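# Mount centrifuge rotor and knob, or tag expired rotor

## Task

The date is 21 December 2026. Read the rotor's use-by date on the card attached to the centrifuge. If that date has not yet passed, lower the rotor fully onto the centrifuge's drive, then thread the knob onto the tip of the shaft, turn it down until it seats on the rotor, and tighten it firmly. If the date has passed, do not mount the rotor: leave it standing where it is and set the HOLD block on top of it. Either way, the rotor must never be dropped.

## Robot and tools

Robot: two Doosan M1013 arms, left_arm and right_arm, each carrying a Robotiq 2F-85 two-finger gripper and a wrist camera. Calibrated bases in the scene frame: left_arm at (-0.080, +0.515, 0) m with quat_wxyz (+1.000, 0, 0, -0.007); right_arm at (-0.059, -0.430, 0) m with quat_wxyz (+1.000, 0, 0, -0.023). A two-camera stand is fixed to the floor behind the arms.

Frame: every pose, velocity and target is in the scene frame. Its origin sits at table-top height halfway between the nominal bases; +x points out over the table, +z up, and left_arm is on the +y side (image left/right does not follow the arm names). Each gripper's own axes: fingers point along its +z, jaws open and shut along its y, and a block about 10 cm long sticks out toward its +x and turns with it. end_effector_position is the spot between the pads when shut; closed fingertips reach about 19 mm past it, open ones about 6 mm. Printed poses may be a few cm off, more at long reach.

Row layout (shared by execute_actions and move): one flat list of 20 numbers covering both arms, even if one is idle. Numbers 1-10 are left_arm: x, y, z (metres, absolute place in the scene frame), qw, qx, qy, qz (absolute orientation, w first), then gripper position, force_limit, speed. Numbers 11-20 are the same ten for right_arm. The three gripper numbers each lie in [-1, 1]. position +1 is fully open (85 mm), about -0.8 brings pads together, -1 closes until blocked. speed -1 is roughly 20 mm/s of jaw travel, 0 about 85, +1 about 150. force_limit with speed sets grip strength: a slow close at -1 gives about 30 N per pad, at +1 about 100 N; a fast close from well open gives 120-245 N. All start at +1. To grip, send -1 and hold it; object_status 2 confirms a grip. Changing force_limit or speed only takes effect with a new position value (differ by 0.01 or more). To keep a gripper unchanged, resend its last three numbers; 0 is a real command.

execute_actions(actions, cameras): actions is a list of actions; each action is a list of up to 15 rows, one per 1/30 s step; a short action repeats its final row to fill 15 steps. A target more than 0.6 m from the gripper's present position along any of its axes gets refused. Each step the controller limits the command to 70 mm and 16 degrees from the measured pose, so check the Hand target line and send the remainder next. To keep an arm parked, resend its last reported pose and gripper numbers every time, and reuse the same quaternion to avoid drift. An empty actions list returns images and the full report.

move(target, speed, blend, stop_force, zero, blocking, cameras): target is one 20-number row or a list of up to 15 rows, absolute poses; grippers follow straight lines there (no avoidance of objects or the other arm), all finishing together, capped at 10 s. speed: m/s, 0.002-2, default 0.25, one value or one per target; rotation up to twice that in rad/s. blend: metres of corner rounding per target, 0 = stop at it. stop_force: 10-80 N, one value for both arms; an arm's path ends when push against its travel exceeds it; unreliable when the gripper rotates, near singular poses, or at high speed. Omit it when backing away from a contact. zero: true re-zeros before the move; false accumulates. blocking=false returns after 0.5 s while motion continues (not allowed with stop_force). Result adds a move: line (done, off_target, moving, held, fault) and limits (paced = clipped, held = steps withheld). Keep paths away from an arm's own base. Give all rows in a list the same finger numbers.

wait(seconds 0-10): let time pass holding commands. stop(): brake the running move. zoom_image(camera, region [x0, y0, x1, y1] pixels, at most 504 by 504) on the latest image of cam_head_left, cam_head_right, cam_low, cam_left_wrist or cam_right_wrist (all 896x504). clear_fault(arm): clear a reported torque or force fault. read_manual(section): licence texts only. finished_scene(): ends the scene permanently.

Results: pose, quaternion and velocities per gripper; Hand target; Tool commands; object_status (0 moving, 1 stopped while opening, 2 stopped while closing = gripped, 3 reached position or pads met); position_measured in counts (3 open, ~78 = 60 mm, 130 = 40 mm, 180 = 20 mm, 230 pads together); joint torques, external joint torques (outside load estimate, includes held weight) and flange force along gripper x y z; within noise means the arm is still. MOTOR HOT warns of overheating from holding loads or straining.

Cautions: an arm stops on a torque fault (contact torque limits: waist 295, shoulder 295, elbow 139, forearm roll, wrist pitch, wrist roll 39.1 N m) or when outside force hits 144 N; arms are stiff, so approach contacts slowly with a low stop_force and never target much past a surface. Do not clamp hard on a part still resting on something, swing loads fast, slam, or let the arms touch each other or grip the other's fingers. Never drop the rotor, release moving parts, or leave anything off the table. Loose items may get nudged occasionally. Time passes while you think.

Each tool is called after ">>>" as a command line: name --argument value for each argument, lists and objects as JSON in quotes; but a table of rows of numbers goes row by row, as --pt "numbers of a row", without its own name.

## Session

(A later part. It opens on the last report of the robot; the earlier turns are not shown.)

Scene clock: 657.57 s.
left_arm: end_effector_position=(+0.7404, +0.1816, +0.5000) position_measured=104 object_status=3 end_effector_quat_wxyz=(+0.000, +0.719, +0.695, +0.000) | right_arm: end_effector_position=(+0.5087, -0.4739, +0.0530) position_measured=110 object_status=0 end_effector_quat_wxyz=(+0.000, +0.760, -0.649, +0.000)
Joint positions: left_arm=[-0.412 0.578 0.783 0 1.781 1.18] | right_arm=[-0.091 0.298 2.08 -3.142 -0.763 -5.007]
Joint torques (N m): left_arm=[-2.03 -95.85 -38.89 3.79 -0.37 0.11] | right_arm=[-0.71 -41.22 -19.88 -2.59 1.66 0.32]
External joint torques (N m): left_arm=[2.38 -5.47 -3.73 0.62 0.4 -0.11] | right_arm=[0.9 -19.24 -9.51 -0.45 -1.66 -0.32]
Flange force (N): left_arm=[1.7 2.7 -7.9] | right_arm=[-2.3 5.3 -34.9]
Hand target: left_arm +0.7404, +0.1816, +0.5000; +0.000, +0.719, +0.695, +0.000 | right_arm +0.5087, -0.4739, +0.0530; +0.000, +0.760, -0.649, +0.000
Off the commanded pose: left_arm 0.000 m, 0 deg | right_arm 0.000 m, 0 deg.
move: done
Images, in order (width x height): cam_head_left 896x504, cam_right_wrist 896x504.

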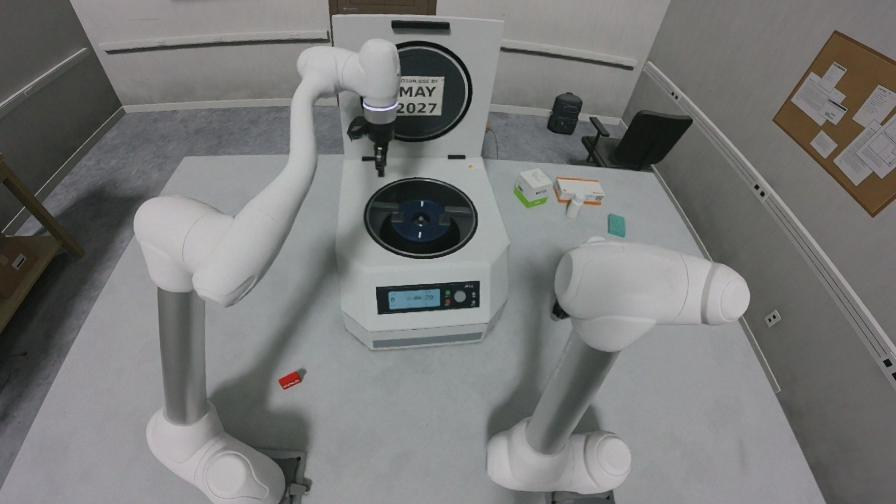

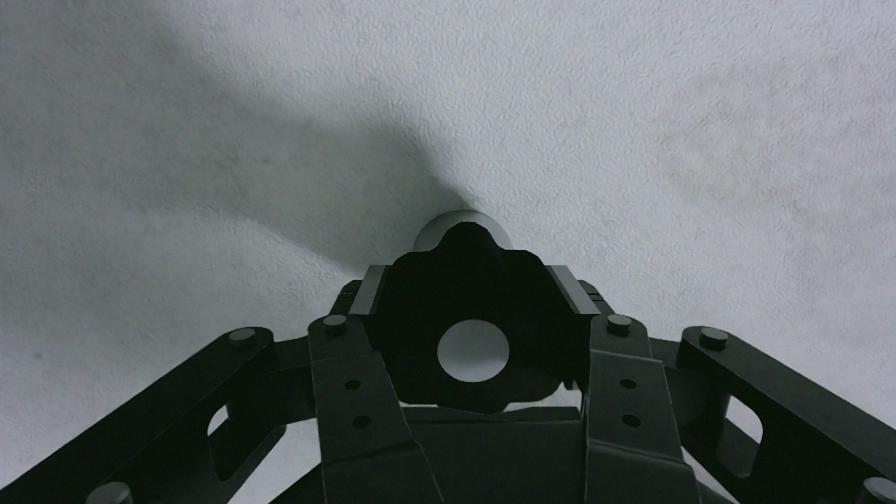

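>>> move --pt "0.7404 0.1816 0.50 0 0.7193 0.6947 0 0.2 0.3 -1 0.5087 -0.4739 0.053 0 0.7604 -0.6494 0 0.4 0 -1" --pt "0.7404 0.1816 0.50 0 0.7193 0.6947 0 0.2 0.3 -1 0.5081 -0.4692 0.053 0 0.7604 -0.6494 0 0.4 0 -1" --speed 0.02

>>> move --target '[0.7404,0.1816,0.50,0,0.7193,0.6947,0,0.2,0.3,-1,0.5081,-0.4692,0.053,0,0.7604,-0.6494,0,-1,0,-1]' --cameras '["cam_right_wrist","cam_head_left"]'

Scene clock: 664.33 s.
left_arm: end_effector_position=(+0.7404, +0.1816, +0.5000) position_measured=104 object_status=3 end_effector_quat_wxyz=(+0.000, +0.719, +0.695, +0.000) | right_arm: end_effector_position=(+0.5081, -0.4692, +0.0530) position_measured=78 object_status=3 end_effector_quat_wxyz=(+0.000, +0.760, -0.649, +0.000)
Joint positions: left_arm=[-0.412 0.578 0.783 0 1.781 1.18] | right_arm=[-0.083 0.297 2.082 -3.142 -0.763 -4.998]
Joint torques (N m): left_arm=[-1.99 -95.79 -38.85 3.79 -0.34 0.14] | right_arm=[-0.62 -61.12 -30.61 -2.66 0.01 0.09]
External joint torques (N m): left_arm=[2.33 -5.37 -3.7 0.61 0.38 -0.14] | right_arm=[0.87 0.02 0.98 -0.39 0 -0.09]
Flange force (N): left_arm=[1.6 2.7 -7.9] | right_arm=[-1.7 1.4 0.6]
Hand target: left_arm +0.7404, +0.1816, +0.5000; +0.000, +0.719, +0.695, +0.000 | right_arm +0.5081, -0.4692, +0.0530; +0.000, +0.760, -0.649, +0.000
Off the commanded pose: left_arm 0.000 m, 0 deg | right_arm 0.000 m, 0 deg.
move: done

Scene clock: 665.37 s.
left_arm: end_effector_position=(+0.7404, +0.1816, +0.5000) position_measured=104 object_status=3 end_effector_quat_wxyz=(+0.000, +0.719, +0.695, +0.000) | right_arm: end_effector_position=(+0.5081, -0.4692, +0.0531) position_measured=110 object_status=0 end_effector_quat_wxyz=(+0.000, +0.760, -0.649, +0.000)
Joint positions: left_arm=[-0.412 0.578 0.783 0 1.781 1.18] | right_arm=[-0.083 0.296 2.082 -3.142 -0.763 -4.998]
Joint torques (N m): left_arm=[-1.78 -95.66 -38.74 3.78 -0.37 0.08] | right_arm=[-1.37 -45.25 -23.59 -2.57 2.52 0.36]
External joint torques (N m): left_arm=[1.47 -5.14 -3.72 0.59 0.4 -0.08] | right_arm=[1.58 -15.37 -6.01 -0.48 -2.5 -0.36]
Flange force (N): left_arm=[0.6 3.0 -8.1] | right_arm=[-3.6 6.1 -29.2]
Hand target: left_arm +0.7404, +0.1816, +0.5000; +0.000, +0.719, +0.695, +0.000 | right_arm +0.5081, -0.4692, +0.0530; +0.000, +0.760, -0.649, +0.000
Off the commanded pose: left_arm 0.000 m, 0 deg | right_arm 0.000 m, 0 deg.
move: done
Images, in order (width x height): cam_head_left 896x504, cam_right_wrist 896x504.

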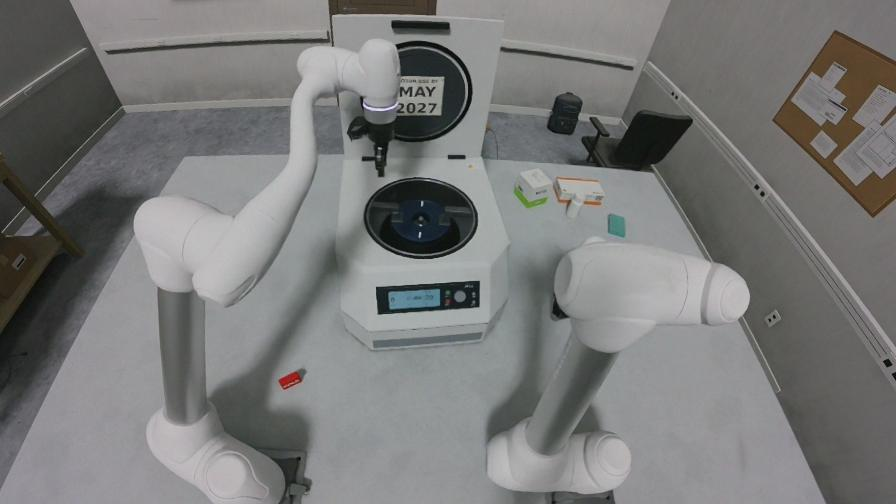

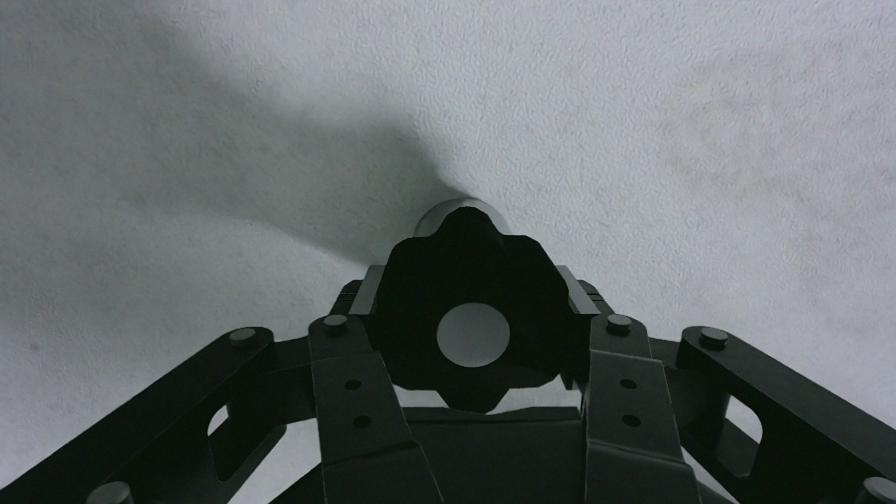

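>>> move --pt "0.7404 0.1816 0.50 0 0.7193 0.6947 0 0.2 0.3 -1 0.5081 -0.4692 0.48 0 0.7604 -0.6494 0 -1 0 -1" --pt "0.7424 0.2516 0.4374 0.1798 0.6948 0.6710 -0.1862 0.2 0.3 -1 0.62 -0.25 0.52 0 0.8660 -0.5 0 -1 0 -1" --speed 0.12 --cameras '["cam_right_wrist","cam_left_wrist"]'

Scene clock: 683.37 s.
left_arm: end_effector_position=(+0.7424, +0.2516, +0.4374) position_measured=104 object_status=3 end_effector_quat_wxyz=(+0.180, +0.695, +0.671, -0.186) | right_arm: end_effector_position=(+0.6200, -0.2500, +0.5200) position_measured=110 object_status=2 end_effector_quat_wxyz=(+0.000, +0.866, -0.500, +0.000)
Joint positions: left_arm=[-0.171 0.463 1.143 -0.52 1.465 1.458] | right_arm=[0.257 0.237 1.239 -3.142 -1.666 -5.025]
Joint torques (N m): left_arm=[-2.18 -87.29 -39.58 2.07 -0.55 0.08] | right_arm=[-0.62 -71.42 -45.52 -3.92 0.04 0.17]
External joint torques (N m): left_arm=[2.72 -3.6 -3.77 0.45 0.4 -0.08] | right_arm=[0.81 3.75 2.77 -0.49 -0.03 -0.17]
Flange force (N): left_arm=[-1.1 4.4 -7.8] | right_arm=[-0.7 -0.7 4.9]
Hand target: left_arm +0.7424, +0.2516, +0.4374; +0.180, +0.695, +0.671, -0.186 | right_arm +0.6200, -0.2500, +0.5200; +0.000, +0.866, -0.500, +0.000
Off the commanded pose: left_arm 0.000 m, 0 deg | right_arm 0.000 m, 0 deg.
move: done
Images, in order (width x height): cam_left_wrist 896x504, cam_right_wrist 896x504.

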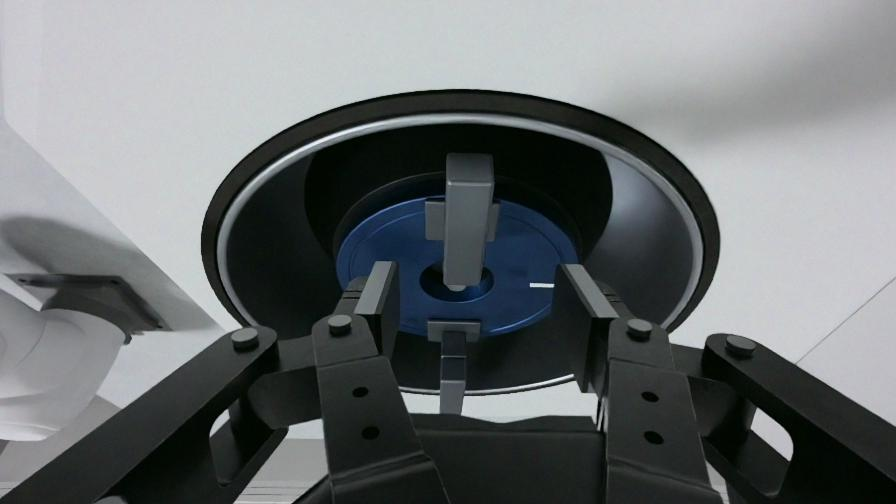

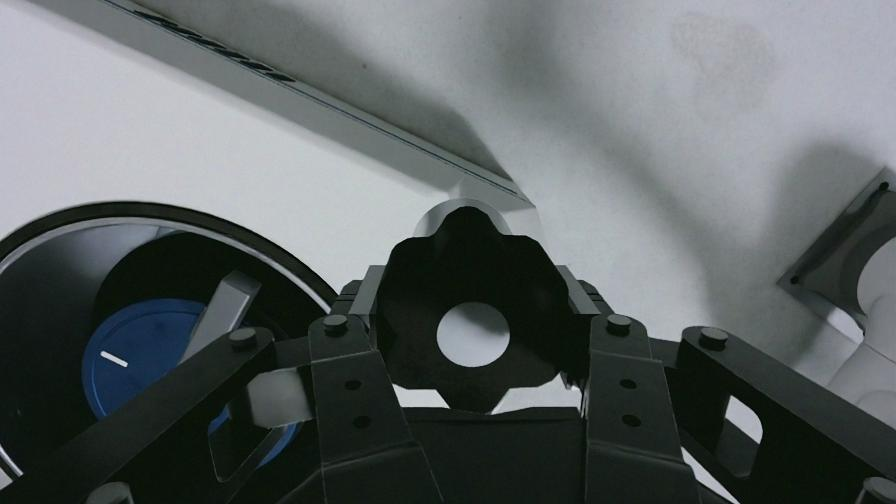

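>>> move --target '[0.7404,0.1830,0.330,0.1798,0.6948,0.6710,-0.1862,0.2,0.3,-1,0.62,-0.25,0.52,0,0.8660,-0.5,0,-1,0,-1]' --speed 0.06

>>> move --target '[0.7404,0.1830,0.330,0.1798,0.6948,0.6710,-0.1862,-1,-0.3,-1,0.62,-0.25,0.52,0,0.8660,-0.5,0,-1,0,-1]' --cameras '["cam_left_wrist"]'

Scene clock: 688.37 s.
left_arm: end_effector_position=(+0.7404, +0.1830, +0.3300) position_measured=104 object_status=3 end_effector_quat_wxyz=(+0.180, +0.695, +0.671, -0.186) | right_arm: end_effector_position=(+0.6200, -0.2500, +0.5200) position_measured=110 object_status=2 end_effector_quat_wxyz=(+0.000, +0.866, -0.500, +0.000)
Joint positions: left_arm=[-0.251 0.504 1.275 -0.534 1.276 1.477] | right_arm=[0.257 0.237 1.239 -3.142 -1.666 -5.025]
Joint torques (N m): left_arm=[-2.09 -89.22 -38.56 1.95 -0.48 0.12] | right_arm=[-0.31 -70.76 -45.88 -3.92 0.05 0.15]
External joint torques (N m): left_arm=[2.13 -4.97 -3.83 0.48 0.36 -0.12] | right_arm=[0.45 3.51 3.22 -0.48 -0.03 -0.15]
Flange force (N): left_arm=[-1.9 2.5 -7.5] | right_arm=[-0.7 0.8 5.8]
Hand target: left_arm +0.7404, +0.1830, +0.3300; +0.180, +0.695, +0.671, -0.186 | right_arm +0.6200, -0.2500, +0.5200; +0.000, +0.866, -0.500, +0.000
Off the commanded pose: left_arm 0.000 m, 0 deg | right_arm 0.000 m, 0 deg.
move: done

Scene clock: 689.90 s.
left_arm: end_effector_position=(+0.7404, +0.1830, +0.3300) position_measured=170 object_status=0 end_effector_quat_wxyz=(+0.180, +0.695, +0.671, -0.186) | right_arm: end_effector_position=(+0.6200, -0.2500, +0.5200) position_measured=110 object_status=2 end_effector_quat_wxyz=(+0.000, +0.866, -0.500, +0.000)
Joint positions: left_arm=[-0.251 0.504 1.275 -0.534 1.276 1.477] | right_arm=[0.257 0.237 1.239 -3.142 -1.666 -5.025]
Joint torques (N m): left_arm=[-5.82 -81.06 -36.53 1.4 -2.98 -0.37] | right_arm=[-0.44 -71.73 -45.74 -3.99 0.06 0.18]
External joint torques (N m): left_arm=[6.44 -13.28 -5.94 1.06 2.85 0.37] | right_arm=[0.65 3.87 2.9 -0.42 -0.05 -0.18]
Flange force (N): left_arm=[0.7 -2.3 -19.2] | right_arm=[-0.5 -0.6 5.1]
Hand target: left_arm +0.7404, +0.1830, +0.3300; +0.180, +0.695, +0.671, -0.186 | right_arm +0.6200, -0.2500, +0.5200; +0.000, +0.866, -0.500, +0.000
Off the commanded pose: left_arm 0.000 m, 0 deg | right_arm 0.000 m, 0 deg.
move: done
Images, in order (width x height): cam_left_wrist 896x504.

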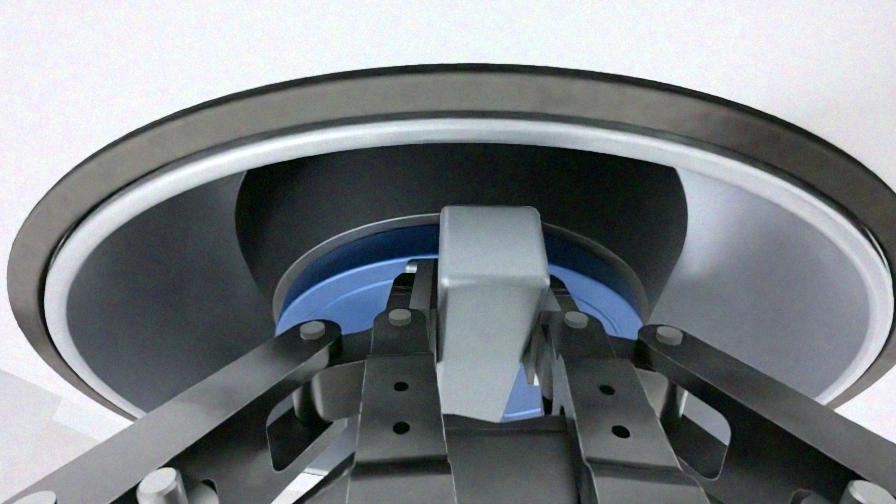

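>>> move --pt "0.7404 0.1830 0.330 0.1798 0.6948 0.6710 -0.1862 -1 -0.3 -1 0.7305 0.0557 0.52 0 0.8660 -0.5 0 -1 0 -1" --pt "0.7404 0.1830 0.330 0.1798 0.6948 0.6710 -0.1862 -1 -0.3 -1 0.7305 0.0557 0.375 0 0.8660 -0.5 0 -1 0 -1" --speed 0.1 --cameras '["all"]'

>>> zoom_image --camera "cam_head_left" --region '[390, 170, 460, 240]'

>>> zoom_image --camera "cam_low" --region '[440, 170, 520, 250]'

>>> zoom_image --camera "cam_head_right" --region '[380, 170, 450, 240]'

Scene clock: 701.73 s.
left_arm: end_effector_position=(+0.7404, +0.1830, +0.3300) position_measured=170 object_status=2 end_effector_quat_wxyz=(+0.180, +0.695, +0.671, -0.186) | right_arm: end_effector_position=(+0.7305, +0.0557, +0.3751) position_measured=110 object_status=2 end_effector_quat_wxyz=(+0.000, +0.866, -0.500, +0.000)
Joint positions: left_arm=[-0.251 0.504 1.275 -0.534 1.276 1.477] | right_arm=[0.561 0.635 0.915 -3.142 -1.592 -4.721]
Joint torques (N m): left_arm=[-6.02 -80.85 -36.5 1.42 -2.94 -0.38] | right_arm=[-0.45 -109.26 -46.14 -3.96 -0.02 0.14]
External joint torques (N m): left_arm=[6.11 -13.79 -5.99 1.02 2.82 0.38] | right_arm=[0.69 4.18 3.28 -0.46 0.02 -0.14]
Flange force (N): left_arm=[0.4 -3.1 -19.2] | right_arm=[-0.5 2.6 6.0]
Hand target: left_arm +0.7404, +0.1830, +0.3300; +0.180, +0.695, +0.671, -0.186 | right_arm +0.7305, +0.0557, +0.3750; +0.000, +0.866, -0.500, +0.000
Off the commanded pose: left_arm 0.000 m, 0 deg | right_arm 0.000 m, 0 deg.
move: done

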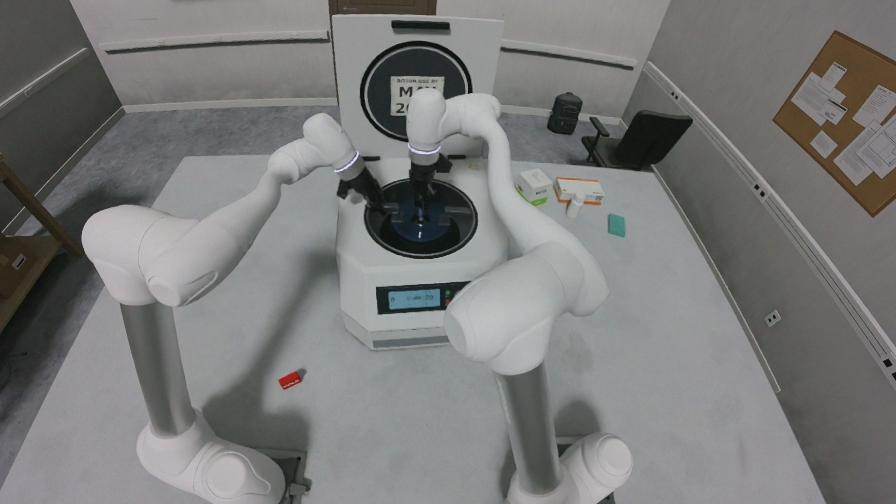

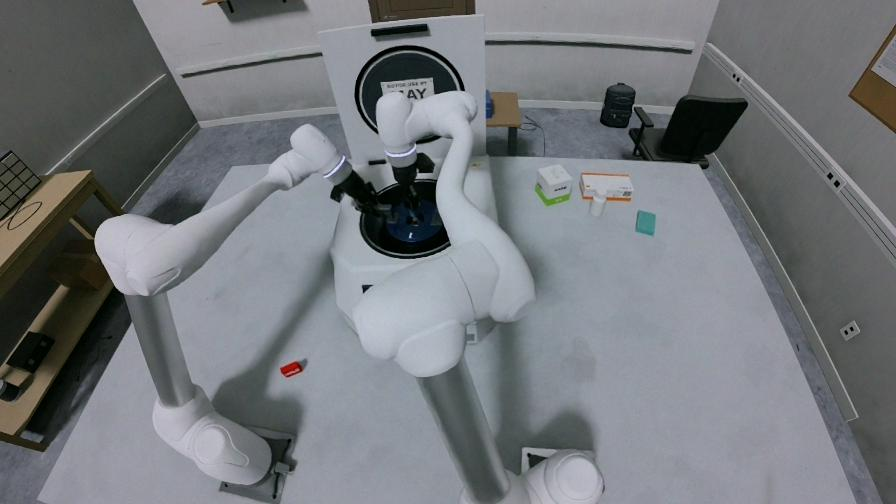

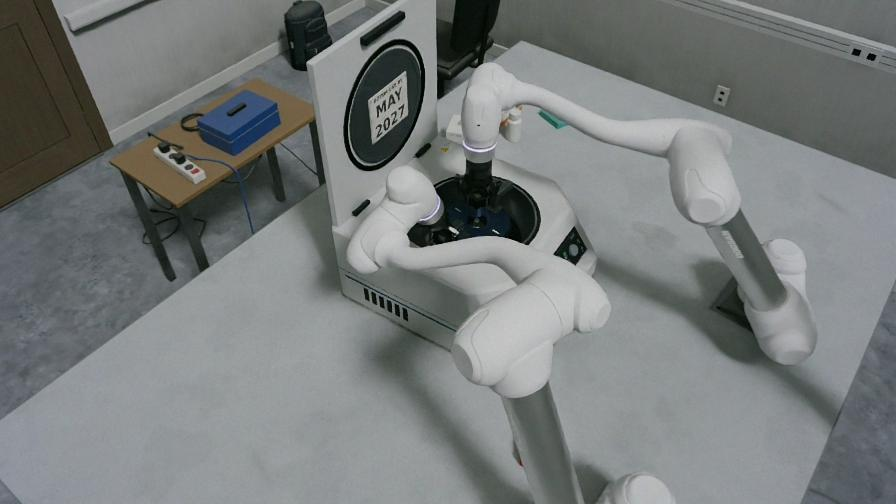

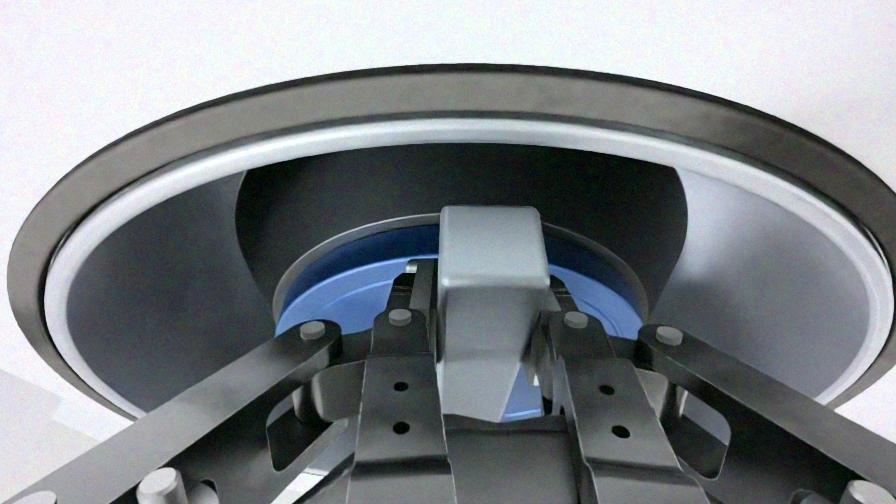

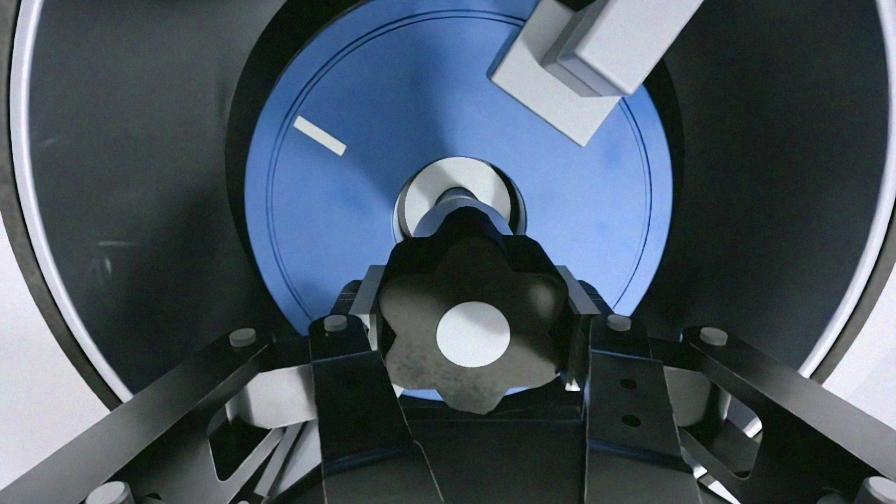

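Scaled by 7.200.

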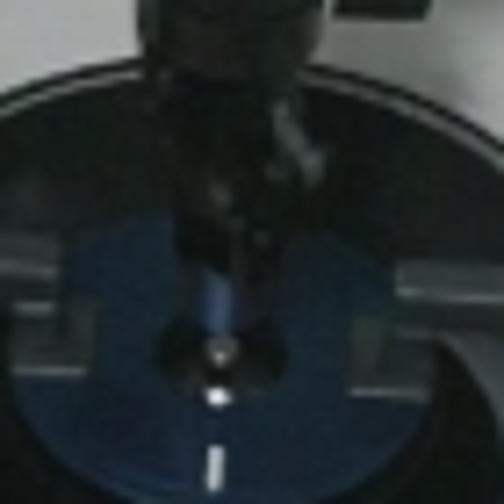

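Scaled by 6.300.

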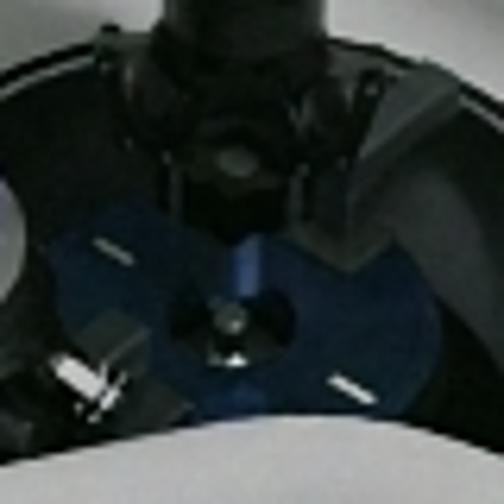

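Scaled by 7.200.

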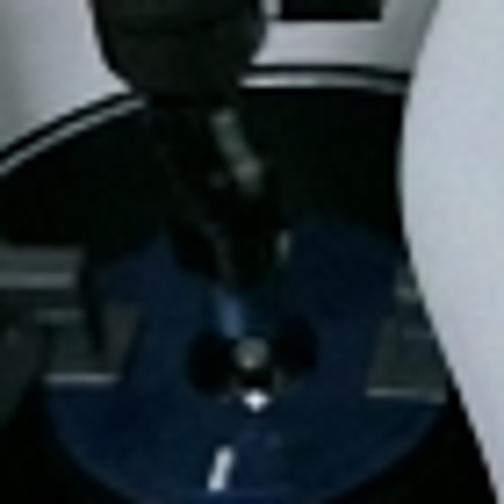

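>>> zoom_image --camera "cam_right_wrist" --region '[380, 140, 540, 260]'

Scaled by 3.150.

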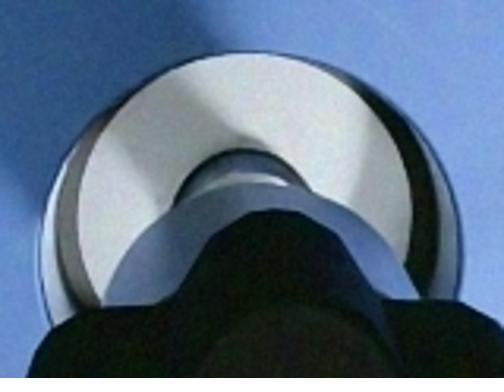

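>>> move --pt "0.7404 0.1830 0.330 0.1798 0.6948 0.6710 -0.1862 -1 -0.3 -1 0.7300 0.0564 0.357 0 0.8660 -0.5 0 -1 0 -1" --speed 0.03

>>> move --pt "0.7404 0.1830 0.330 0.1798 0.6948 0.6710 -0.1862 -1 -0.3 -1 0.7300 0.0564 0.325 0 0.8660 -0.5 0 -1 0 -1" --speed 0.006 --stop_force 10

Scene clock: 715.80 s.
left_arm: end_effector_position=(+0.7404, +0.1830, +0.3300) position_measured=170 object_status=2 end_effector_quat_wxyz=(+0.180, +0.695, +0.671, -0.186) | right_arm: end_effector_position=(+0.7300, +0.0564, +0.3570) position_measured=110 object_status=2 end_effector_quat_wxyz=(+0.000, +0.866, -0.500, +0.000)
Joint positions: left_arm=[-0.251 0.504 1.275 -0.534 1.276 1.477] | right_arm=[0.562 0.635 0.948 -3.142 -1.559 -4.72]
Joint torques (N m): left_arm=[-6.12 -81.02 -36.73 1.4 -2.95 -0.4] | right_arm=[-0.09 -109.44 -45.96 -4 0.01 0.16]
External joint torques (N m): left_arm=[6.68 -12.94 -5.52 1.05 2.82 0.39] | right_arm=[0.31 5.27 3.48 -0.38 -0.01 -0.16]
Flange force (N): left_arm=[1.4 -2.8 -18.7] | right_arm=[-0.1 1.0 6.2]
Hand target: left_arm +0.7404, +0.1830, +0.3300; +0.180, +0.695, +0.671, -0.186 | right_arm +0.7300, +0.0564, +0.3570; +0.000, +0.866, -0.500, +0.000
Off the commanded pose: left_arm 0.000 m, 0 deg | right_arm 0.000 m, 0 deg.
move: done

Scene clock: 720.97 s.
left_arm: end_effector_position=(+0.7404, +0.1830, +0.3300) position_measured=170 object_status=2 end_effector_quat_wxyz=(+0.180, +0.695, +0.671, -0.186) | right_arm: end_effector_position=(+0.7300, +0.0564, +0.3297) position_measured=110 object_status=2 end_effector_quat_wxyz=(+0.000, +0.866, -0.500, +0.000)
Joint positions: left_arm=[-0.251 0.504 1.275 -0.534 1.276 1.477] | right_arm=[0.562 0.636 0.993 -3.142 -1.512 -4.72]
Joint torques (N m): left_arm=[-7.22 -82 -37.53 0.95 -3 -0.4] | right_arm=[7.76 -99.9 -39.15 -1.18 -0.52 0.19]
External joint torques (N m): left_arm=[7.45 -11.65 -4.7 1.48 2.87 0.39] | right_arm=[-7.54 -4.85 -3.47 -3.22 0.52 -0.19]
Flange force (N): left_arm=[2.8 -2.4 -18.0] | right_arm=[8.3 -1.0 -5.2]
Hand target: left_arm +0.7404, +0.1830, +0.3300; +0.180, +0.695, +0.671, -0.186 | right_arm +0.7300, +0.0564, +0.3297; +0.000, +0.866, -0.500, +0.000
Off the commanded pose: left_arm 0.000 m, 0 deg | right_arm 0.005 m, 0 deg.
move: contact (right_arm)

>>> move --target '[0.7404,0.1830,0.330,0.1798,0.6948,0.6710,-0.1862,-1,-0.3,-1,0.7302,0.0561,0.3293,0,0.2588,-0.9659,0,-1,0,-1]' --speed 0.25

Scene clock: 728.67 s.
left_arm: end_effector_position=(+0.7404, +0.1830, +0.3300) position_measured=170 object_status=2 end_effector_quat_wxyz=(+0.180, +0.695, +0.671, -0.186) | right_arm: end_effector_position=(+0.7302, +0.0560, +0.3293) position_measured=110 object_status=2 end_effector_quat_wxyz=(+0.000, -0.259, +0.966, +0.000)
Joint positions: left_arm=[-0.251 0.504 1.275 -0.534 1.276 1.477] | right_arm=[0.561 0.637 0.994 -3.142 -1.511 -3.15]
Joint torques (N m): left_arm=[-10.46 -85.31 -39.09 -0.43 -2.61 -0.46] | right_arm=[63.48 -67.72 -9.37 18.75 -8.02 0.55]
External joint torques (N m): left_arm=[10.5 -8.13 -3.05 2.85 2.48 0.46] | right_arm=[-63.26 -37.93 -33.58 -23.13 7.94 -0.55]
Flange force (N): left_arm=[7.2 -0.2 -16.4] | right_arm=[-23.6 -68.2 -44.5]
Hand target: left_arm +0.7404, +0.1830, +0.3300; +0.180, +0.695, +0.671, -0.186 | right_arm +0.7302, +0.0561, +0.3293; +0.000, -0.259, +0.966, +0.000
Off the commanded pose: left_arm 0.000 m, 0 deg | right_arm 0.000 m, 0 deg.
move: done

>>> move --target '[0.7404,0.1830,0.330,0.1798,0.6948,0.6710,-0.1862,-1,-0.3,-1,0.7320,0.0544,0.3296,0,0.2588,-0.9659,0,-1,0,-1]' --speed 0.01

Scene clock: 733.67 s.
left_arm: end_effector_position=(+0.7404, +0.1830, +0.3300) position_measured=170 object_status=2 end_effector_quat_wxyz=(+0.180, +0.695, +0.671, -0.186) | right_arm: end_effector_position=(+0.7319, +0.0546, +0.3294) position_measured=110 object_status=2 end_effector_quat_wxyz=(+0.000, -0.259, +0.966, +0.000)
Joint positions: left_arm=[-0.251 0.504 1.275 -0.534 1.276 1.477] | right_arm=[0.559 0.638 0.992 -3.141 -1.512 -3.152]
Joint torques (N m): left_arm=[-4.46 -82.17 -36.99 1.63 -2.79 -0.39] | right_arm=[14.27 -89.07 -28.16 1.45 -3.73 0.24]
External joint torques (N m): left_arm=[4.89 -11.35 -5.13 0.81 2.66 0.39] | right_arm=[-14.05 -15.82 -14.36 -5.79 3.65 -0.24]
Flange force (N): left_arm=[0.0 -1.8 -16.4] | right_arm=[-10.7 -15.1 -18.6]
Hand target: left_arm +0.7404, +0.1830, +0.3300; +0.180, +0.695, +0.671, -0.186 | right_arm +0.7320, +0.0544, +0.3296; +0.000, -0.259, +0.966, +0.000
Off the commanded pose: left_arm 0.000 m, 0 deg | right_arm 0.000 m, 0 deg.
move: done

>>> move --pt "0.7404 0.1830 0.330 0.1798 0.6948 0.6710 -0.1862 -1 -0.3 -1 0.7326 0.0541 0.3296 0 0.2588 -0.9659 0 -1 0 -1" --pt "0.7404 0.1830 0.330 0.1798 0.6948 0.6710 -0.1862 -1 -0.3 -1 0.7321 0.0525 0.3293 0 -0.1305 -0.9914 0 -1 0 -1" --pt "0.7404 0.1830 0.330 0.1798 0.6948 0.6710 -0.1862 -1 -0.3 -1 0.7306 0.0517 0.3290 0 -0.5 -0.866 0 -1 0 -1" --speed 0.25

Scene clock: 743.03 s.
left_arm: end_effector_position=(+0.7404, +0.1830, +0.3300) position_measured=170 object_status=2 end_effector_quat_wxyz=(+0.180, +0.695, +0.671, -0.186) | right_arm: end_effector_position=(+0.7307, +0.0516, +0.3290) position_measured=110 object_status=2 end_effector_quat_wxyz=(+0.000, +0.500, +0.866, +0.000)
Joint positions: left_arm=[-0.251 0.504 1.275 -0.534 1.276 1.477] | right_arm=[0.557 0.633 1.001 -3.142 -1.508 -1.584]
Joint torques (N m): left_arm=[-2.53 -83.1 -36.81 2.11 -2.49 -0.49] | right_arm=[20.07 -72.25 9.32 2.64 -23.57 0.3]
External joint torques (N m): left_arm=[2.86 -11.07 -5.57 0.34 2.37 0.49] | right_arm=[-19.73 -32.41 -51.88 -6.88 23.56 -0.3]
Flange force (N): left_arm=[-2.2 -1.2 -14.9] | right_arm=[-19.9 72.6 -46.2]
Hand target: left_arm +0.7404, +0.1830, +0.3300; +0.180, +0.695, +0.671, -0.186 | right_arm +0.7306, +0.0517, +0.3290; +0.000, +0.500, +0.866, +0.000
Off the commanded pose: left_arm 0.000 m, 0 deg | right_arm 0.000 m, 0 deg.
move: done

>>> move --target '[0.7404,0.1830,0.330,0.1798,0.6948,0.6710,-0.1862,-1,-0.3,-1,0.7329,0.0522,0.3293,0,-0.5,-0.866,0,-1,0,-1]' --speed 0.01 --cameras '["cam_right_wrist","cam_head_left"]'

>>> zoom_image --camera "cam_head_left" --region '[390, 170, 460, 240]'

Scene clock: 748.50 s.
left_arm: end_effector_position=(+0.7404, +0.1830, +0.3300) position_measured=170 object_status=2 end_effector_quat_wxyz=(+0.180, +0.695, +0.671, -0.186) | right_arm: end_effector_position=(+0.7328, +0.0522, +0.3291) position_measured=110 object_status=2 end_effector_quat_wxyz=(+0.000, +0.500, +0.866, +0.000)
Joint positions: left_arm=[-0.251 0.504 1.275 -0.534 1.276 1.477] | right_arm=[0.556 0.637 0.993 -3.142 -1.512 -1.584]
Joint torques (N m): left_arm=[-8.36 -83.71 -38.69 0.32 -3.09 -0.38] | right_arm=[9.46 -89.38 -35 -0.13 0.89 0.18]
External joint torques (N m): left_arm=[8.54 -10.28 -3.63 2.11 2.96 0.38] | right_arm=[-9.2 -16.28 -7.91 -4.15 -0.9 -0.18]
Flange force (N): left_arm=[4.7 -2.4 -17.3] | right_arm=[-10.2 -5.1 -16.1]
Hand target: left_arm +0.7404, +0.1830, +0.3300; +0.180, +0.695, +0.671, -0.186 | right_arm +0.7329, +0.0522, +0.3293; +0.000, +0.500, +0.866, +0.000
Off the commanded pose: left_arm 0.000 m, 0 deg | right_arm 0.000 m, 0 deg.
move: done
Images, in order (width x height): cam_head_left 896x504, cam_right_wrist 896x504.

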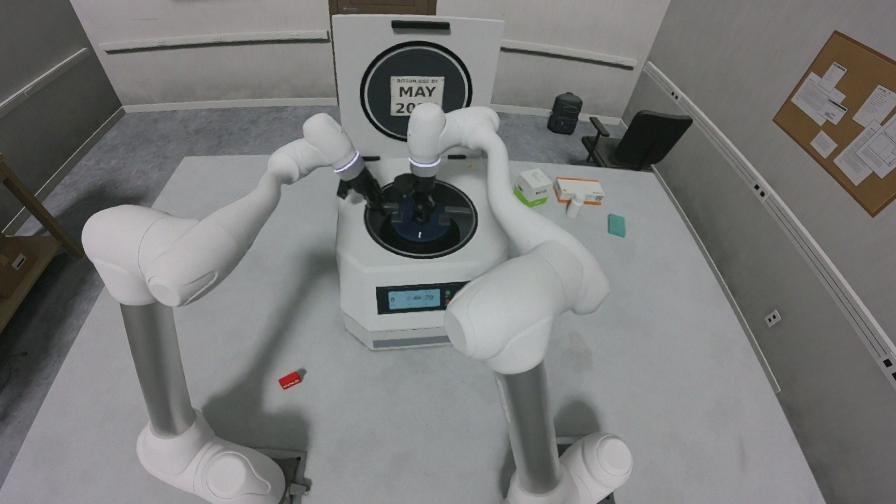

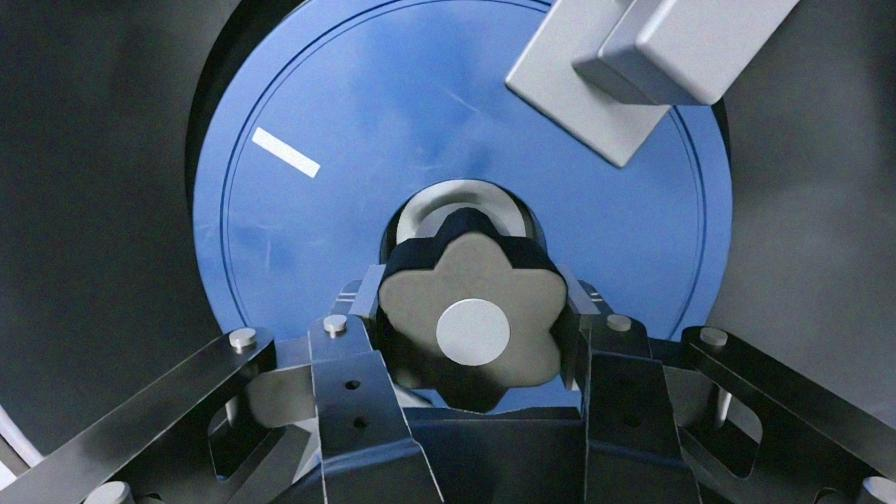

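Scaled by 7.200.

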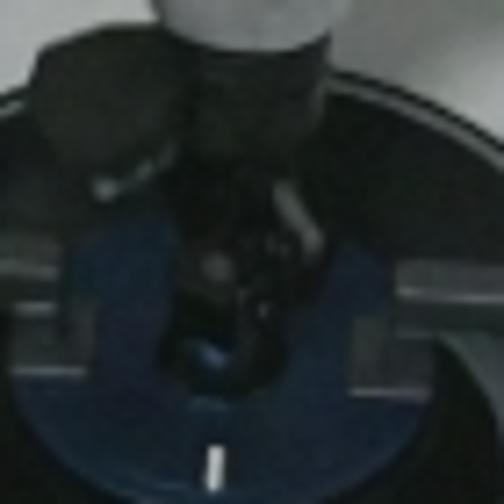

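>>> move --target '[0.7404,0.1830,0.330,0.1798,0.6948,0.6710,-0.1862,-1,-0.3,-1,0.7308,0.0516,0.3291,0,-0.7934,-0.6088,0,-1,0,-1]' --speed 0.25

Scene clock: 756.50 s.
left_arm: end_effector_position=(+0.7404, +0.1830, +0.3300) position_measured=170 object_status=2 end_effector_quat_wxyz=(+0.180, +0.695, +0.671, -0.186) | right_arm: end_effector_position=(+0.7308, +0.0516, +0.3291) position_measured=110 object_status=2 end_effector_quat_wxyz=(+0.000, +0.793, +0.609, +0.000)
Joint positions: left_arm=[-0.251 0.504 1.275 -0.534 1.276 1.477] | right_arm=[0.557 0.633 1 -3.142 -1.508 -0.798]
Joint torques (N m): left_arm=[-9.04 -83.1 -38.03 0.32 -2.93 -0.44] | right_arm=[27.6 -112.06 -37.24 5.67 -7.01 0.18]
External joint torques (N m): left_arm=[9.15 -10.65 -4.3 2.11 2.8 0.44] | right_arm=[-27.32 6.46 -5.78 -9.98 7.06 -0.18]
Flange force (N): left_arm=[4.8 -1.3 -18.2] | right_arm=[-5.5 35.8 3.7]
Hand target: left_arm +0.7404, +0.1830, +0.3300; +0.180, +0.695, +0.671, -0.186 | right_arm +0.7308, +0.0516, +0.3291; +0.000, +0.793, +0.609, +0.000
Off the commanded pose: left_arm 0.000 m, 0 deg | right_arm 0.000 m, 0 deg.
move: done

>>> move --pt "0.7404 0.1830 0.330 0.1798 0.6948 0.6710 -0.1862 -1 -0.3 -1 0.7319 0.0513 0.3289 0 -0.7934 -0.6088 0 -1 0 -1" --pt "0.7404 0.1830 0.330 0.1798 0.6948 0.6710 -0.1862 -1 -0.3 -1 0.7308 0.0517 0.3287 0 -0.9659 -0.2588 0 -1 0 -1" --pt "0.7404 0.1830 0.330 0.1798 0.6948 0.6710 -0.1862 -1 -0.3 -1 0.7301 0.0527 0.3285 0 -0.9914 0.1305 0 -1 0 -1" --speed 0.25

Scene clock: 767.13 s.
left_arm: end_effector_position=(+0.7404, +0.1830, +0.3300) position_measured=170 object_status=2 end_effector_quat_wxyz=(+0.180, +0.695, +0.671, -0.186) | right_arm: end_effector_position=(+0.7301, +0.0527, +0.3285) position_measured=110 object_status=2 end_effector_quat_wxyz=(+0.000, +0.991, -0.130, +0.000)
Joint positions: left_arm=[-0.251 0.504 1.275 -0.534 1.276 1.477] | right_arm=[0.558 0.633 1.001 -3.142 -1.507 0.774]
Joint torques (N m): left_arm=[-4.57 -81.13 -36.51 1.82 -2.89 -0.37] | right_arm=[-4.29 -109.64 -43.25 -5.15 -2.01 0.2]
External joint torques (N m): left_arm=[4.7 -12.24 -5.58 0.6 2.77 0.37] | right_arm=[4.58 3.88 0.15 0.73 2.05 -0.2]
Flange force (N): left_arm=[-0.6 -2.1 -17.2] | right_arm=[-0.3 -6.5 4.2]
Hand target: left_arm +0.7404, +0.1830, +0.3300; +0.180, +0.695, +0.671, -0.186 | right_arm +0.7301, +0.0527, +0.3285; +0.000, +0.991, -0.131, +0.000
Off the commanded pose: left_arm 0.000 m, 0 deg | right_arm 0.000 m, 0 deg.
move: done

>>> move --pt "0.7404 0.1830 0.330 0.1798 0.6948 0.6710 -0.1862 -1 -0.3 -1 0.73045 0.05385 0.3281 0 -0.8660 0.5 0 -1 0 -1" --pt "0.7404 0.1830 0.330 0.1798 0.6948 0.6710 -0.1862 -1 -0.3 -1 0.7315 0.0545 0.3277 0 -0.6088 0.7934 0 -1 0 -1" --speed 0.25

Scene clock: 772.83 s.
left_arm: end_effector_position=(+0.7404, +0.1830, +0.3300) position_measured=170 object_status=2 end_effector_quat_wxyz=(+0.180, +0.695, +0.671, -0.186) | right_arm: end_effector_position=(+0.7315, +0.0544, +0.3277) position_measured=110 object_status=2 end_effector_quat_wxyz=(+0.000, -0.609, +0.793, +0.000)
Joint positions: left_arm=[-0.251 0.504 1.275 -0.534 1.276 1.477] | right_arm=[0.559 0.637 0.996 -3.142 -1.509 2.346]
Joint torques (N m): left_arm=[-5.86 -81.73 -36.82 1.39 -2.8 -0.43] | right_arm=[11.23 -112.27 -36.08 -0.38 -8.07 0.23]
External joint torques (N m): left_arm=[6.15 -12.76 -5.72 1.06 2.67 0.43] | right_arm=[-10.84 6.78 -6.67 -4.03 8.01 -0.23]
Flange force (N): left_arm=[0.8 -2.2 -18.3] | right_arm=[-9.0 -25.0 3.9]
Hand target: left_arm +0.7404, +0.1830, +0.3300; +0.180, +0.695, +0.671, -0.186 | right_arm +0.7315, +0.0545, +0.3277; +0.000, -0.609, +0.793, +0.000
Off the commanded pose: left_arm 0.000 m, 0 deg | right_arm 0.000 m, 0 deg.
move: done

>>> move --pt "0.7404 0.1830 0.330 0.1798 0.6948 0.6710 -0.1862 -1 -0.3 -1 0.7332 0.0542 0.3272 0 -0.2588 0.9659 0 -1 0 -1" --pt "0.7404 0.1830 0.330 0.1798 0.6948 0.6710 -0.1862 -1 -0.3 -1 0.7337 0.0531 0.3267 0 0.1305 0.9914 0 -1 0 -1" --speed 0.25

Scene clock: 779.23 s.
left_arm: end_effector_position=(+0.7404, +0.1830, +0.3300) position_measured=170 object_status=2 end_effector_quat_wxyz=(+0.180, +0.695, +0.671, -0.186) | right_arm: end_effector_position=(+0.7337, +0.0530, +0.3267) position_measured=110 object_status=2 end_effector_quat_wxyz=(+0.000, +0.131, +0.991, +0.000)
Joint positions: left_arm=[-0.251 0.504 1.275 -0.534 1.276 1.477] | right_arm=[0.557 0.64 0.994 -3.142 -1.508 3.914]
Joint torques (N m): left_arm=[-8.65 -83.19 -38.02 0.39 -2.88 -0.39] | right_arm=[11.96 -109.08 -45.78 0.49 0.02 0.2]
External joint torques (N m): left_arm=[8.48 -10.26 -4.06 2.01 2.76 0.39] | right_arm=[-11.68 2.67 2.63 -4.83 -0.08 -0.2]
Flange force (N): left_arm=[4.3 -1.5 -17.4] | right_arm=[-6.7 -11.5 4.4]
Hand target: left_arm +0.7404, +0.1830, +0.3300; +0.180, +0.695, +0.671, -0.186 | right_arm +0.7337, +0.0531, +0.3267; +0.000, +0.131, +0.991, +0.000
Off the commanded pose: left_arm 0.000 m, 0 deg | right_arm 0.000 m, 0 deg.
move: done

>>> move --target '[0.7404,0.1830,0.330,0.1798,0.6948,0.6710,-0.1862,-1,-0.3,-1,0.7336,0.0530,0.3275,0,0.1305,0.9914,0,-1,0,-1]' --speed 0.005

Scene clock: 782.27 s.
left_arm: end_effector_position=(+0.7404, +0.1830, +0.3300) position_measured=170 object_status=2 end_effector_quat_wxyz=(+0.180, +0.695, +0.671, -0.186) | right_arm: end_effector_position=(+0.7336, +0.0530, +0.3275) position_measured=110 object_status=2 end_effector_quat_wxyz=(+0.000, +0.131, +0.991, +0.000)
Joint positions: left_arm=[-0.251 0.504 1.275 -0.534 1.276 1.477] | right_arm=[0.557 0.639 0.993 -3.142 -1.51 3.914]
Joint torques (N m): left_arm=[-8.16 -82.6 -37.98 0.57 -3.05 -0.44] | right_arm=[11.05 -113.17 -47.99 0.08 0.15 0.1]
External joint torques (N m): left_arm=[8.29 -11.3 -4.26 1.86 2.92 0.44] | right_arm=[-10.86 8.79 5.61 -4.34 -0.2 -0.1]
Flange force (N): left_arm=[4.1 -2.6 -18.1] | right_arm=[-7.7 -9.0 9.6]
Hand target: left_arm +0.7404, +0.1830, +0.3300; +0.180, +0.695, +0.671, -0.186 | right_arm +0.7336, +0.0530, +0.3275; +0.000, +0.131, +0.991, +0.000
Off the commanded pose: left_arm 0.000 m, 0 deg | right_arm 0.000 m, 0 deg.
move: done

>>> move --target '[0.7404,0.1830,0.330,0.1798,0.6948,0.6710,-0.1862,-1,-0.3,-1,0.7336,0.0530,0.3100,0,0.1305,0.9914,0,-1,0,-1]' --speed 0.005 --stop_force 12

Scene clock: 785.93 s.
left_arm: end_effector_position=(+0.7404, +0.1830, +0.3300) position_measured=170 object_status=2 end_effector_quat_wxyz=(+0.180, +0.695, +0.671, -0.186) | right_arm: end_effector_position=(+0.7336, +0.0530, +0.3220) position_measured=110 object_status=2 end_effector_quat_wxyz=(+0.000, +0.131, +0.991, +0.000)
Joint positions: left_arm=[-0.251 0.504 1.275 -0.534 1.276 1.477] | right_arm=[0.557 0.64 1.002 -3.142 -1.5 3.914]
Joint torques (N m): left_arm=[-8.7 -83.69 -38.75 0.21 -3.1 -0.37] | right_arm=[16.79 -98.06 -37.91 1.98 -0.52 0.17]
External joint torques (N m): left_arm=[8.62 -10.06 -3.41 2.2 2.98 0.37] | right_arm=[-16.52 -8.25 -5.16 -6.31 0.46 -0.17]
Flange force (N): left_arm=[5.0 -2.6 -17.1] | right_arm=[-12.6 -12.8 -8.4]
Hand target: left_arm +0.7404, +0.1830, +0.3300; +0.180, +0.695, +0.671, -0.186 | right_arm +0.7336, +0.0530, +0.3220; +0.000, +0.131, +0.991, +0.000
Off the commanded pose: left_arm 0.000 m, 0 deg | right_arm 0.012 m, 0 deg.
move: contact (right_arm)

>>> move --pt "0.7404 0.1830 0.330 0.1798 0.6948 0.6710 -0.1862 -1 -0.3 -1 0.7336 0.0530 0.3600 0 0.1305 0.9914 0 -1 0 -1" --pt "0.7404 0.1830 0.330 0.1798 0.6948 0.6710 -0.1862 -1 -0.3 -1 0.7325 0.0530 0.3620 0 -0.6088 0.7934 0 -1 0 -1" --pt "0.7404 0.1830 0.330 0.1798 0.6948 0.6710 -0.1862 -1 -0.3 -1 0.732 0.0530 0.3620 0 -0.9914 0.1305 0 -1 0 -1" --pt "0.7404 0.1830 0.330 0.1798 0.6948 0.6710 -0.1862 -1 -0.3 -1 0.732 0.0528 0.3620 0 -0.7934 -0.6088 0 -1 0 -1" --speed '[0.03,0.6,0.6,0.6]'

>>> move --pt "0.7404 0.1830 0.330 0.1798 0.6948 0.6710 -0.1862 -1 -0.3 -1 0.732 0.0528 0.3620 0 -0.1305 -0.9914 0 -1 0 -1" --pt "0.7404 0.1830 0.330 0.1798 0.6948 0.6710 -0.1862 -1 -0.3 -1 0.731 0.0527 0.3620 0 0.6088 -0.7934 0 -1 0 -1" --pt "0.7404 0.1830 0.330 0.1798 0.6948 0.6710 -0.1862 -1 -0.3 -1 0.7306 0.0525 0.3620 0 0.9914 -0.1305 0 -1 0 -1" --pt "0.7404 0.1830 0.330 0.1798 0.6948 0.6710 -0.1862 -1 -0.3 -1 0.7306 0.0525 0.3350 0 0.9914 -0.1305 0 -1 0 -1" --speed '[0.6,0.6,0.6,0.03]' --cameras '["cam_right_wrist"]'

Scene clock: 804.40 s.
left_arm: end_effector_position=(+0.7404, +0.1830, +0.3300) position_measured=170 object_status=2 end_effector_quat_wxyz=(+0.180, +0.695, +0.671, -0.186) | right_arm: end_effector_position=(+0.7320, +0.0528, +0.3620) position_measured=110 object_status=2 end_effector_quat_wxyz=(+0.000, +0.793, +0.609, +0.000)
Joint positions: left_arm=[-0.251 0.504 1.275 -0.534 1.276 1.477] | right_arm=[0.557 0.634 0.939 -3.142 -1.568 -0.798]
Joint torques (N m): left_arm=[-5.58 -81.96 -37.13 1.44 -2.96 -0.35] | right_arm=[0.41 -109.3 -45.78 -3.87 0.03 0.19]
External joint torques (N m): left_arm=[5.65 -11.53 -5.05 0.99 2.83 0.35] | right_arm=[-0.15 3.13 2.42 -0.48 0.02 -0.19]
Flange force (N): left_arm=[0.7 -1.9 -17.1] | right_arm=[-1.5 -1.0 4.3]
Hand target: left_arm +0.7404, +0.1830, +0.3300; +0.180, +0.695, +0.671, -0.186 | right_arm +0.7320, +0.0528, +0.3620; +0.000, +0.793, +0.609, +0.000
Off the commanded pose: left_arm 0.000 m, 0 deg | right_arm 0.000 m, 0 deg.
move: done

Scene clock: 810.67 s.
left_arm: end_effector_position=(+0.7404, +0.1830, +0.3300) position_measured=170 object_status=2 end_effector_quat_wxyz=(+0.180, +0.695, +0.671, -0.186) | right_arm: end_effector_position=(+0.7306, +0.0525, +0.3350) position_measured=110 object_status=2 end_effector_quat_wxyz=(+0.000, +0.991, -0.131, +0.000)
Joint positions: left_arm=[-0.251 0.504 1.275 -0.534 1.276 1.477] | right_arm=[0.558 0.633 0.99 -3.142 -1.519 -5.51]
Joint torques (N m): left_arm=[-5.6 -81.67 -37.16 1.38 -2.91 -0.38] | right_arm=[-0.34 -109.43 -45.99 -3.95 0.1 0.12]
External joint torques (N m): left_arm=[6.29 -12.11 -5.11 1.09 2.77 0.38] | right_arm=[0.55 5.24 3.4 -0.43 -0.04 -0.12]
Flange force (N): left_arm=[1.4 -2.6 -17.7] | right_arm=[-0.8 0.2 6.0]
Hand target: left_arm +0.7404, +0.1830, +0.3300; +0.180, +0.695, +0.671, -0.186 | right_arm +0.7306, +0.0525, +0.3350; +0.000, +0.991, -0.131, +0.000
Off the commanded pose: left_arm 0.000 m, 0 deg | right_arm 0.000 m, 0 deg.
move: done
Images, in order (width x height): cam_right_wrist 896x504.

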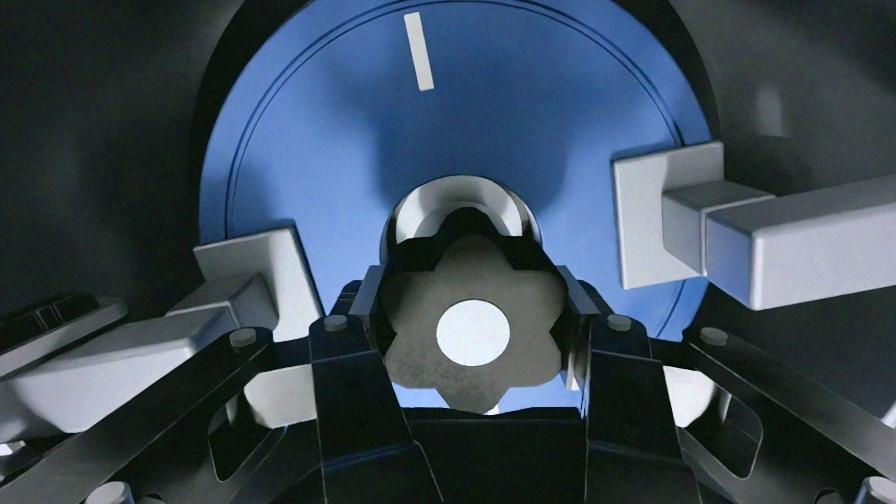

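>>> move --target '[0.7404,0.1830,0.330,0.1798,0.6948,0.6710,-0.1862,-1,-0.3,-1,0.7306,0.0525,0.3150,0,0.9914,-0.1305,0,-1,0,-1]' --speed 0.006 --stop_force 12

Scene clock: 815.20 s.
left_arm: end_effector_position=(+0.7404, +0.1830, +0.3300) position_measured=170 object_status=2 end_effector_quat_wxyz=(+0.180, +0.695, +0.671, -0.186) | right_arm: end_effector_position=(+0.7306, +0.0525, +0.3218) position_measured=110 object_status=2 end_effector_quat_wxyz=(+0.000, +0.991, -0.131, +0.000)
Joint positions: left_arm=[-0.251 0.504 1.275 -0.534 1.276 1.477] | right_arm=[0.558 0.635 1.011 -3.142 -1.496 -5.51]
Joint torques (N m): left_arm=[-3.5 -82.45 -36.92 1.99 -2.79 -0.38] | right_arm=[-11.62 -89.75 -34.09 -7.93 -0.02 0.15]
External joint torques (N m): left_arm=[3.39 -11.22 -5.33 0.42 2.66 0.38] | right_arm=[11.86 -15.21 -8.6 3.55 0.07 -0.15]
Flange force (N): left_arm=[-1.7 -1.6 -15.6] | right_arm=[-10.1 -7.7 -15.4]
Hand target: left_arm +0.7404, +0.1830, +0.3300; +0.180, +0.695, +0.671, -0.186 | right_arm +0.7306, +0.0525, +0.3218; +0.000, +0.991, -0.131, +0.000
Off the commanded pose: left_arm 0.000 m, 0 deg | right_arm 0.007 m, 0 deg.
move: contact (right_arm)

>>> move --pt "0.7404 0.1830 0.330 0.1798 0.6948 0.6710 -0.1862 -1 -0.3 -1 0.73065 0.05395 0.3216 0 0.8660 -0.5 0 -1 0 -1" --pt "0.7404 0.1830 0.330 0.1798 0.6948 0.6710 -0.1862 -1 -0.3 -1 0.7317 0.0546 0.3215 0 0.6088 -0.7934 0 -1 0 -1" --speed 0.25

Scene clock: 822.20 s.
left_arm: end_effector_position=(+0.7404, +0.1830, +0.3300) position_measured=170 object_status=2 end_effector_quat_wxyz=(+0.180, +0.695, +0.671, -0.186) | right_arm: end_effector_position=(+0.7318, +0.0545, +0.3215) position_measured=110 object_status=2 end_effector_quat_wxyz=(+0.000, -0.609, +0.793, +0.000)
Joint positions: left_arm=[-0.251 0.504 1.275 -0.534 1.276 1.477] | right_arm=[0.559 0.639 1.005 -3.142 -1.498 -3.938]
Joint torques (N m): left_arm=[-5.24 -82.62 -36.85 1.59 -2.49 -0.44] | right_arm=[8.25 -94.7 -25.72 -0.57 -7.65 0.4]
External joint torques (N m): left_arm=[5.36 -11.36 -5.52 0.85 2.36 0.44] | right_arm=[-7.95 -10.46 -16.97 -3.83 7.59 -0.4]
Flange force (N): left_arm=[0.2 -1.0 -16.6] | right_arm=[-11.2 -23.0 -15.1]
Hand target: left_arm +0.7404, +0.1830, +0.3300; +0.180, +0.695, +0.671, -0.186 | right_arm +0.7317, +0.0546, +0.3215; +0.000, -0.609, +0.793, +0.000
Off the commanded pose: left_arm 0.000 m, 0 deg | right_arm 0.000 m, 0 deg.
move: done

>>> move --pt "0.7404 0.1830 0.330 0.1798 0.6948 0.6710 -0.1862 -1 -0.3 -1 0.7335 0.0543 0.3213 0 0.2588 -0.9659 0 -1 0 -1" --pt "0.7404 0.1830 0.330 0.1798 0.6948 0.6710 -0.1862 -1 -0.3 -1 0.7340 0.0532 0.3211 0 -0.1305 -0.9914 0 -1 0 -1" --speed 0.25

Scene clock: 828.03 s.
left_arm: end_effector_position=(+0.7404, +0.1830, +0.3300) position_measured=170 object_status=2 end_effector_quat_wxyz=(+0.180, +0.695, +0.671, -0.186) | right_arm: end_effector_position=(+0.7340, +0.0531, +0.3211) position_measured=110 object_status=2 end_effector_quat_wxyz=(+0.000, +0.131, +0.991, +0.000)
Joint positions: left_arm=[-0.251 0.504 1.275 -0.534 1.276 1.477] | right_arm=[0.556 0.641 1.001 -3.142 -1.499 -2.369]
Joint torques (N m): left_arm=[-9.89 -85.88 -38.82 -0.13 -2.34 -0.42] | right_arm=[25.88 -76.91 -29.77 4.76 3.7 0.55]
External joint torques (N m): left_arm=[9.98 -8.08 -3.53 2.56 2.21 0.42] | right_arm=[-25.59 -29.03 -12.97 -9.05 -3.77 -0.55]
Flange force (N): left_arm=[6.3 0.7 -16.1] | right_arm=[-13.1 -27.0 -30.7]
Hand target: left_arm +0.7404, +0.1830, +0.3300; +0.180, +0.695, +0.671, -0.186 | right_arm +0.7340, +0.0532, +0.3211; +0.000, +0.131, +0.991, +0.000
Off the commanded pose: left_arm 0.000 m, 0 deg | right_arm 0.000 m, 0 deg.
move: done

>>> move --pt "0.7404 0.1830 0.330 0.1798 0.6948 0.6710 -0.1862 -1 -0.3 -1 0.7334 0.0513 0.3210 0 -0.5 -0.866 0 -1 0 -1" --pt "0.7404 0.1830 0.330 0.1798 0.6948 0.6710 -0.1862 -1 -0.3 -1 0.7325 0.0507 0.3209 0 -0.7934 -0.6088 0 -1 0 -1" --speed 0.25

Scene clock: 835.07 s.
left_arm: end_effector_position=(+0.7404, +0.1830, +0.3300) position_measured=170 object_status=2 end_effector_quat_wxyz=(+0.180, +0.695, +0.671, -0.186) | right_arm: end_effector_position=(+0.7325, +0.0507, +0.3209) position_measured=110 object_status=2 end_effector_quat_wxyz=(+0.000, +0.793, +0.609, +0.000)
Joint positions: left_arm=[-0.251 0.504 1.275 -0.534 1.276 1.477] | right_arm=[0.555 0.636 1.01 -3.142 -1.496 -0.8]
Joint torques (N m): left_arm=[-8.13 -85.99 -38.16 0.48 -1.78 -0.39] | right_arm=[-6.19 -61.76 -34.17 -6.25 11.67 0.78]
External joint torques (N m): left_arm=[8.55 -7.57 -3.89 1.96 1.66 0.39] | right_arm=[6.37 -43.43 -8.54 1.97 -11.63 -0.78]
Flange force (N): left_arm=[4.7 1.4 -14.4] | right_arm=[-25.3 -32.5 -39.3]
Hand target: left_arm +0.7404, +0.1830, +0.3300; +0.180, +0.695, +0.671, -0.186 | right_arm +0.7325, +0.0507, +0.3209; +0.000, +0.793, +0.609, +0.000
Off the commanded pose: left_arm 0.000 m, 0 deg | right_arm 0.000 m, 0 deg.
move: done


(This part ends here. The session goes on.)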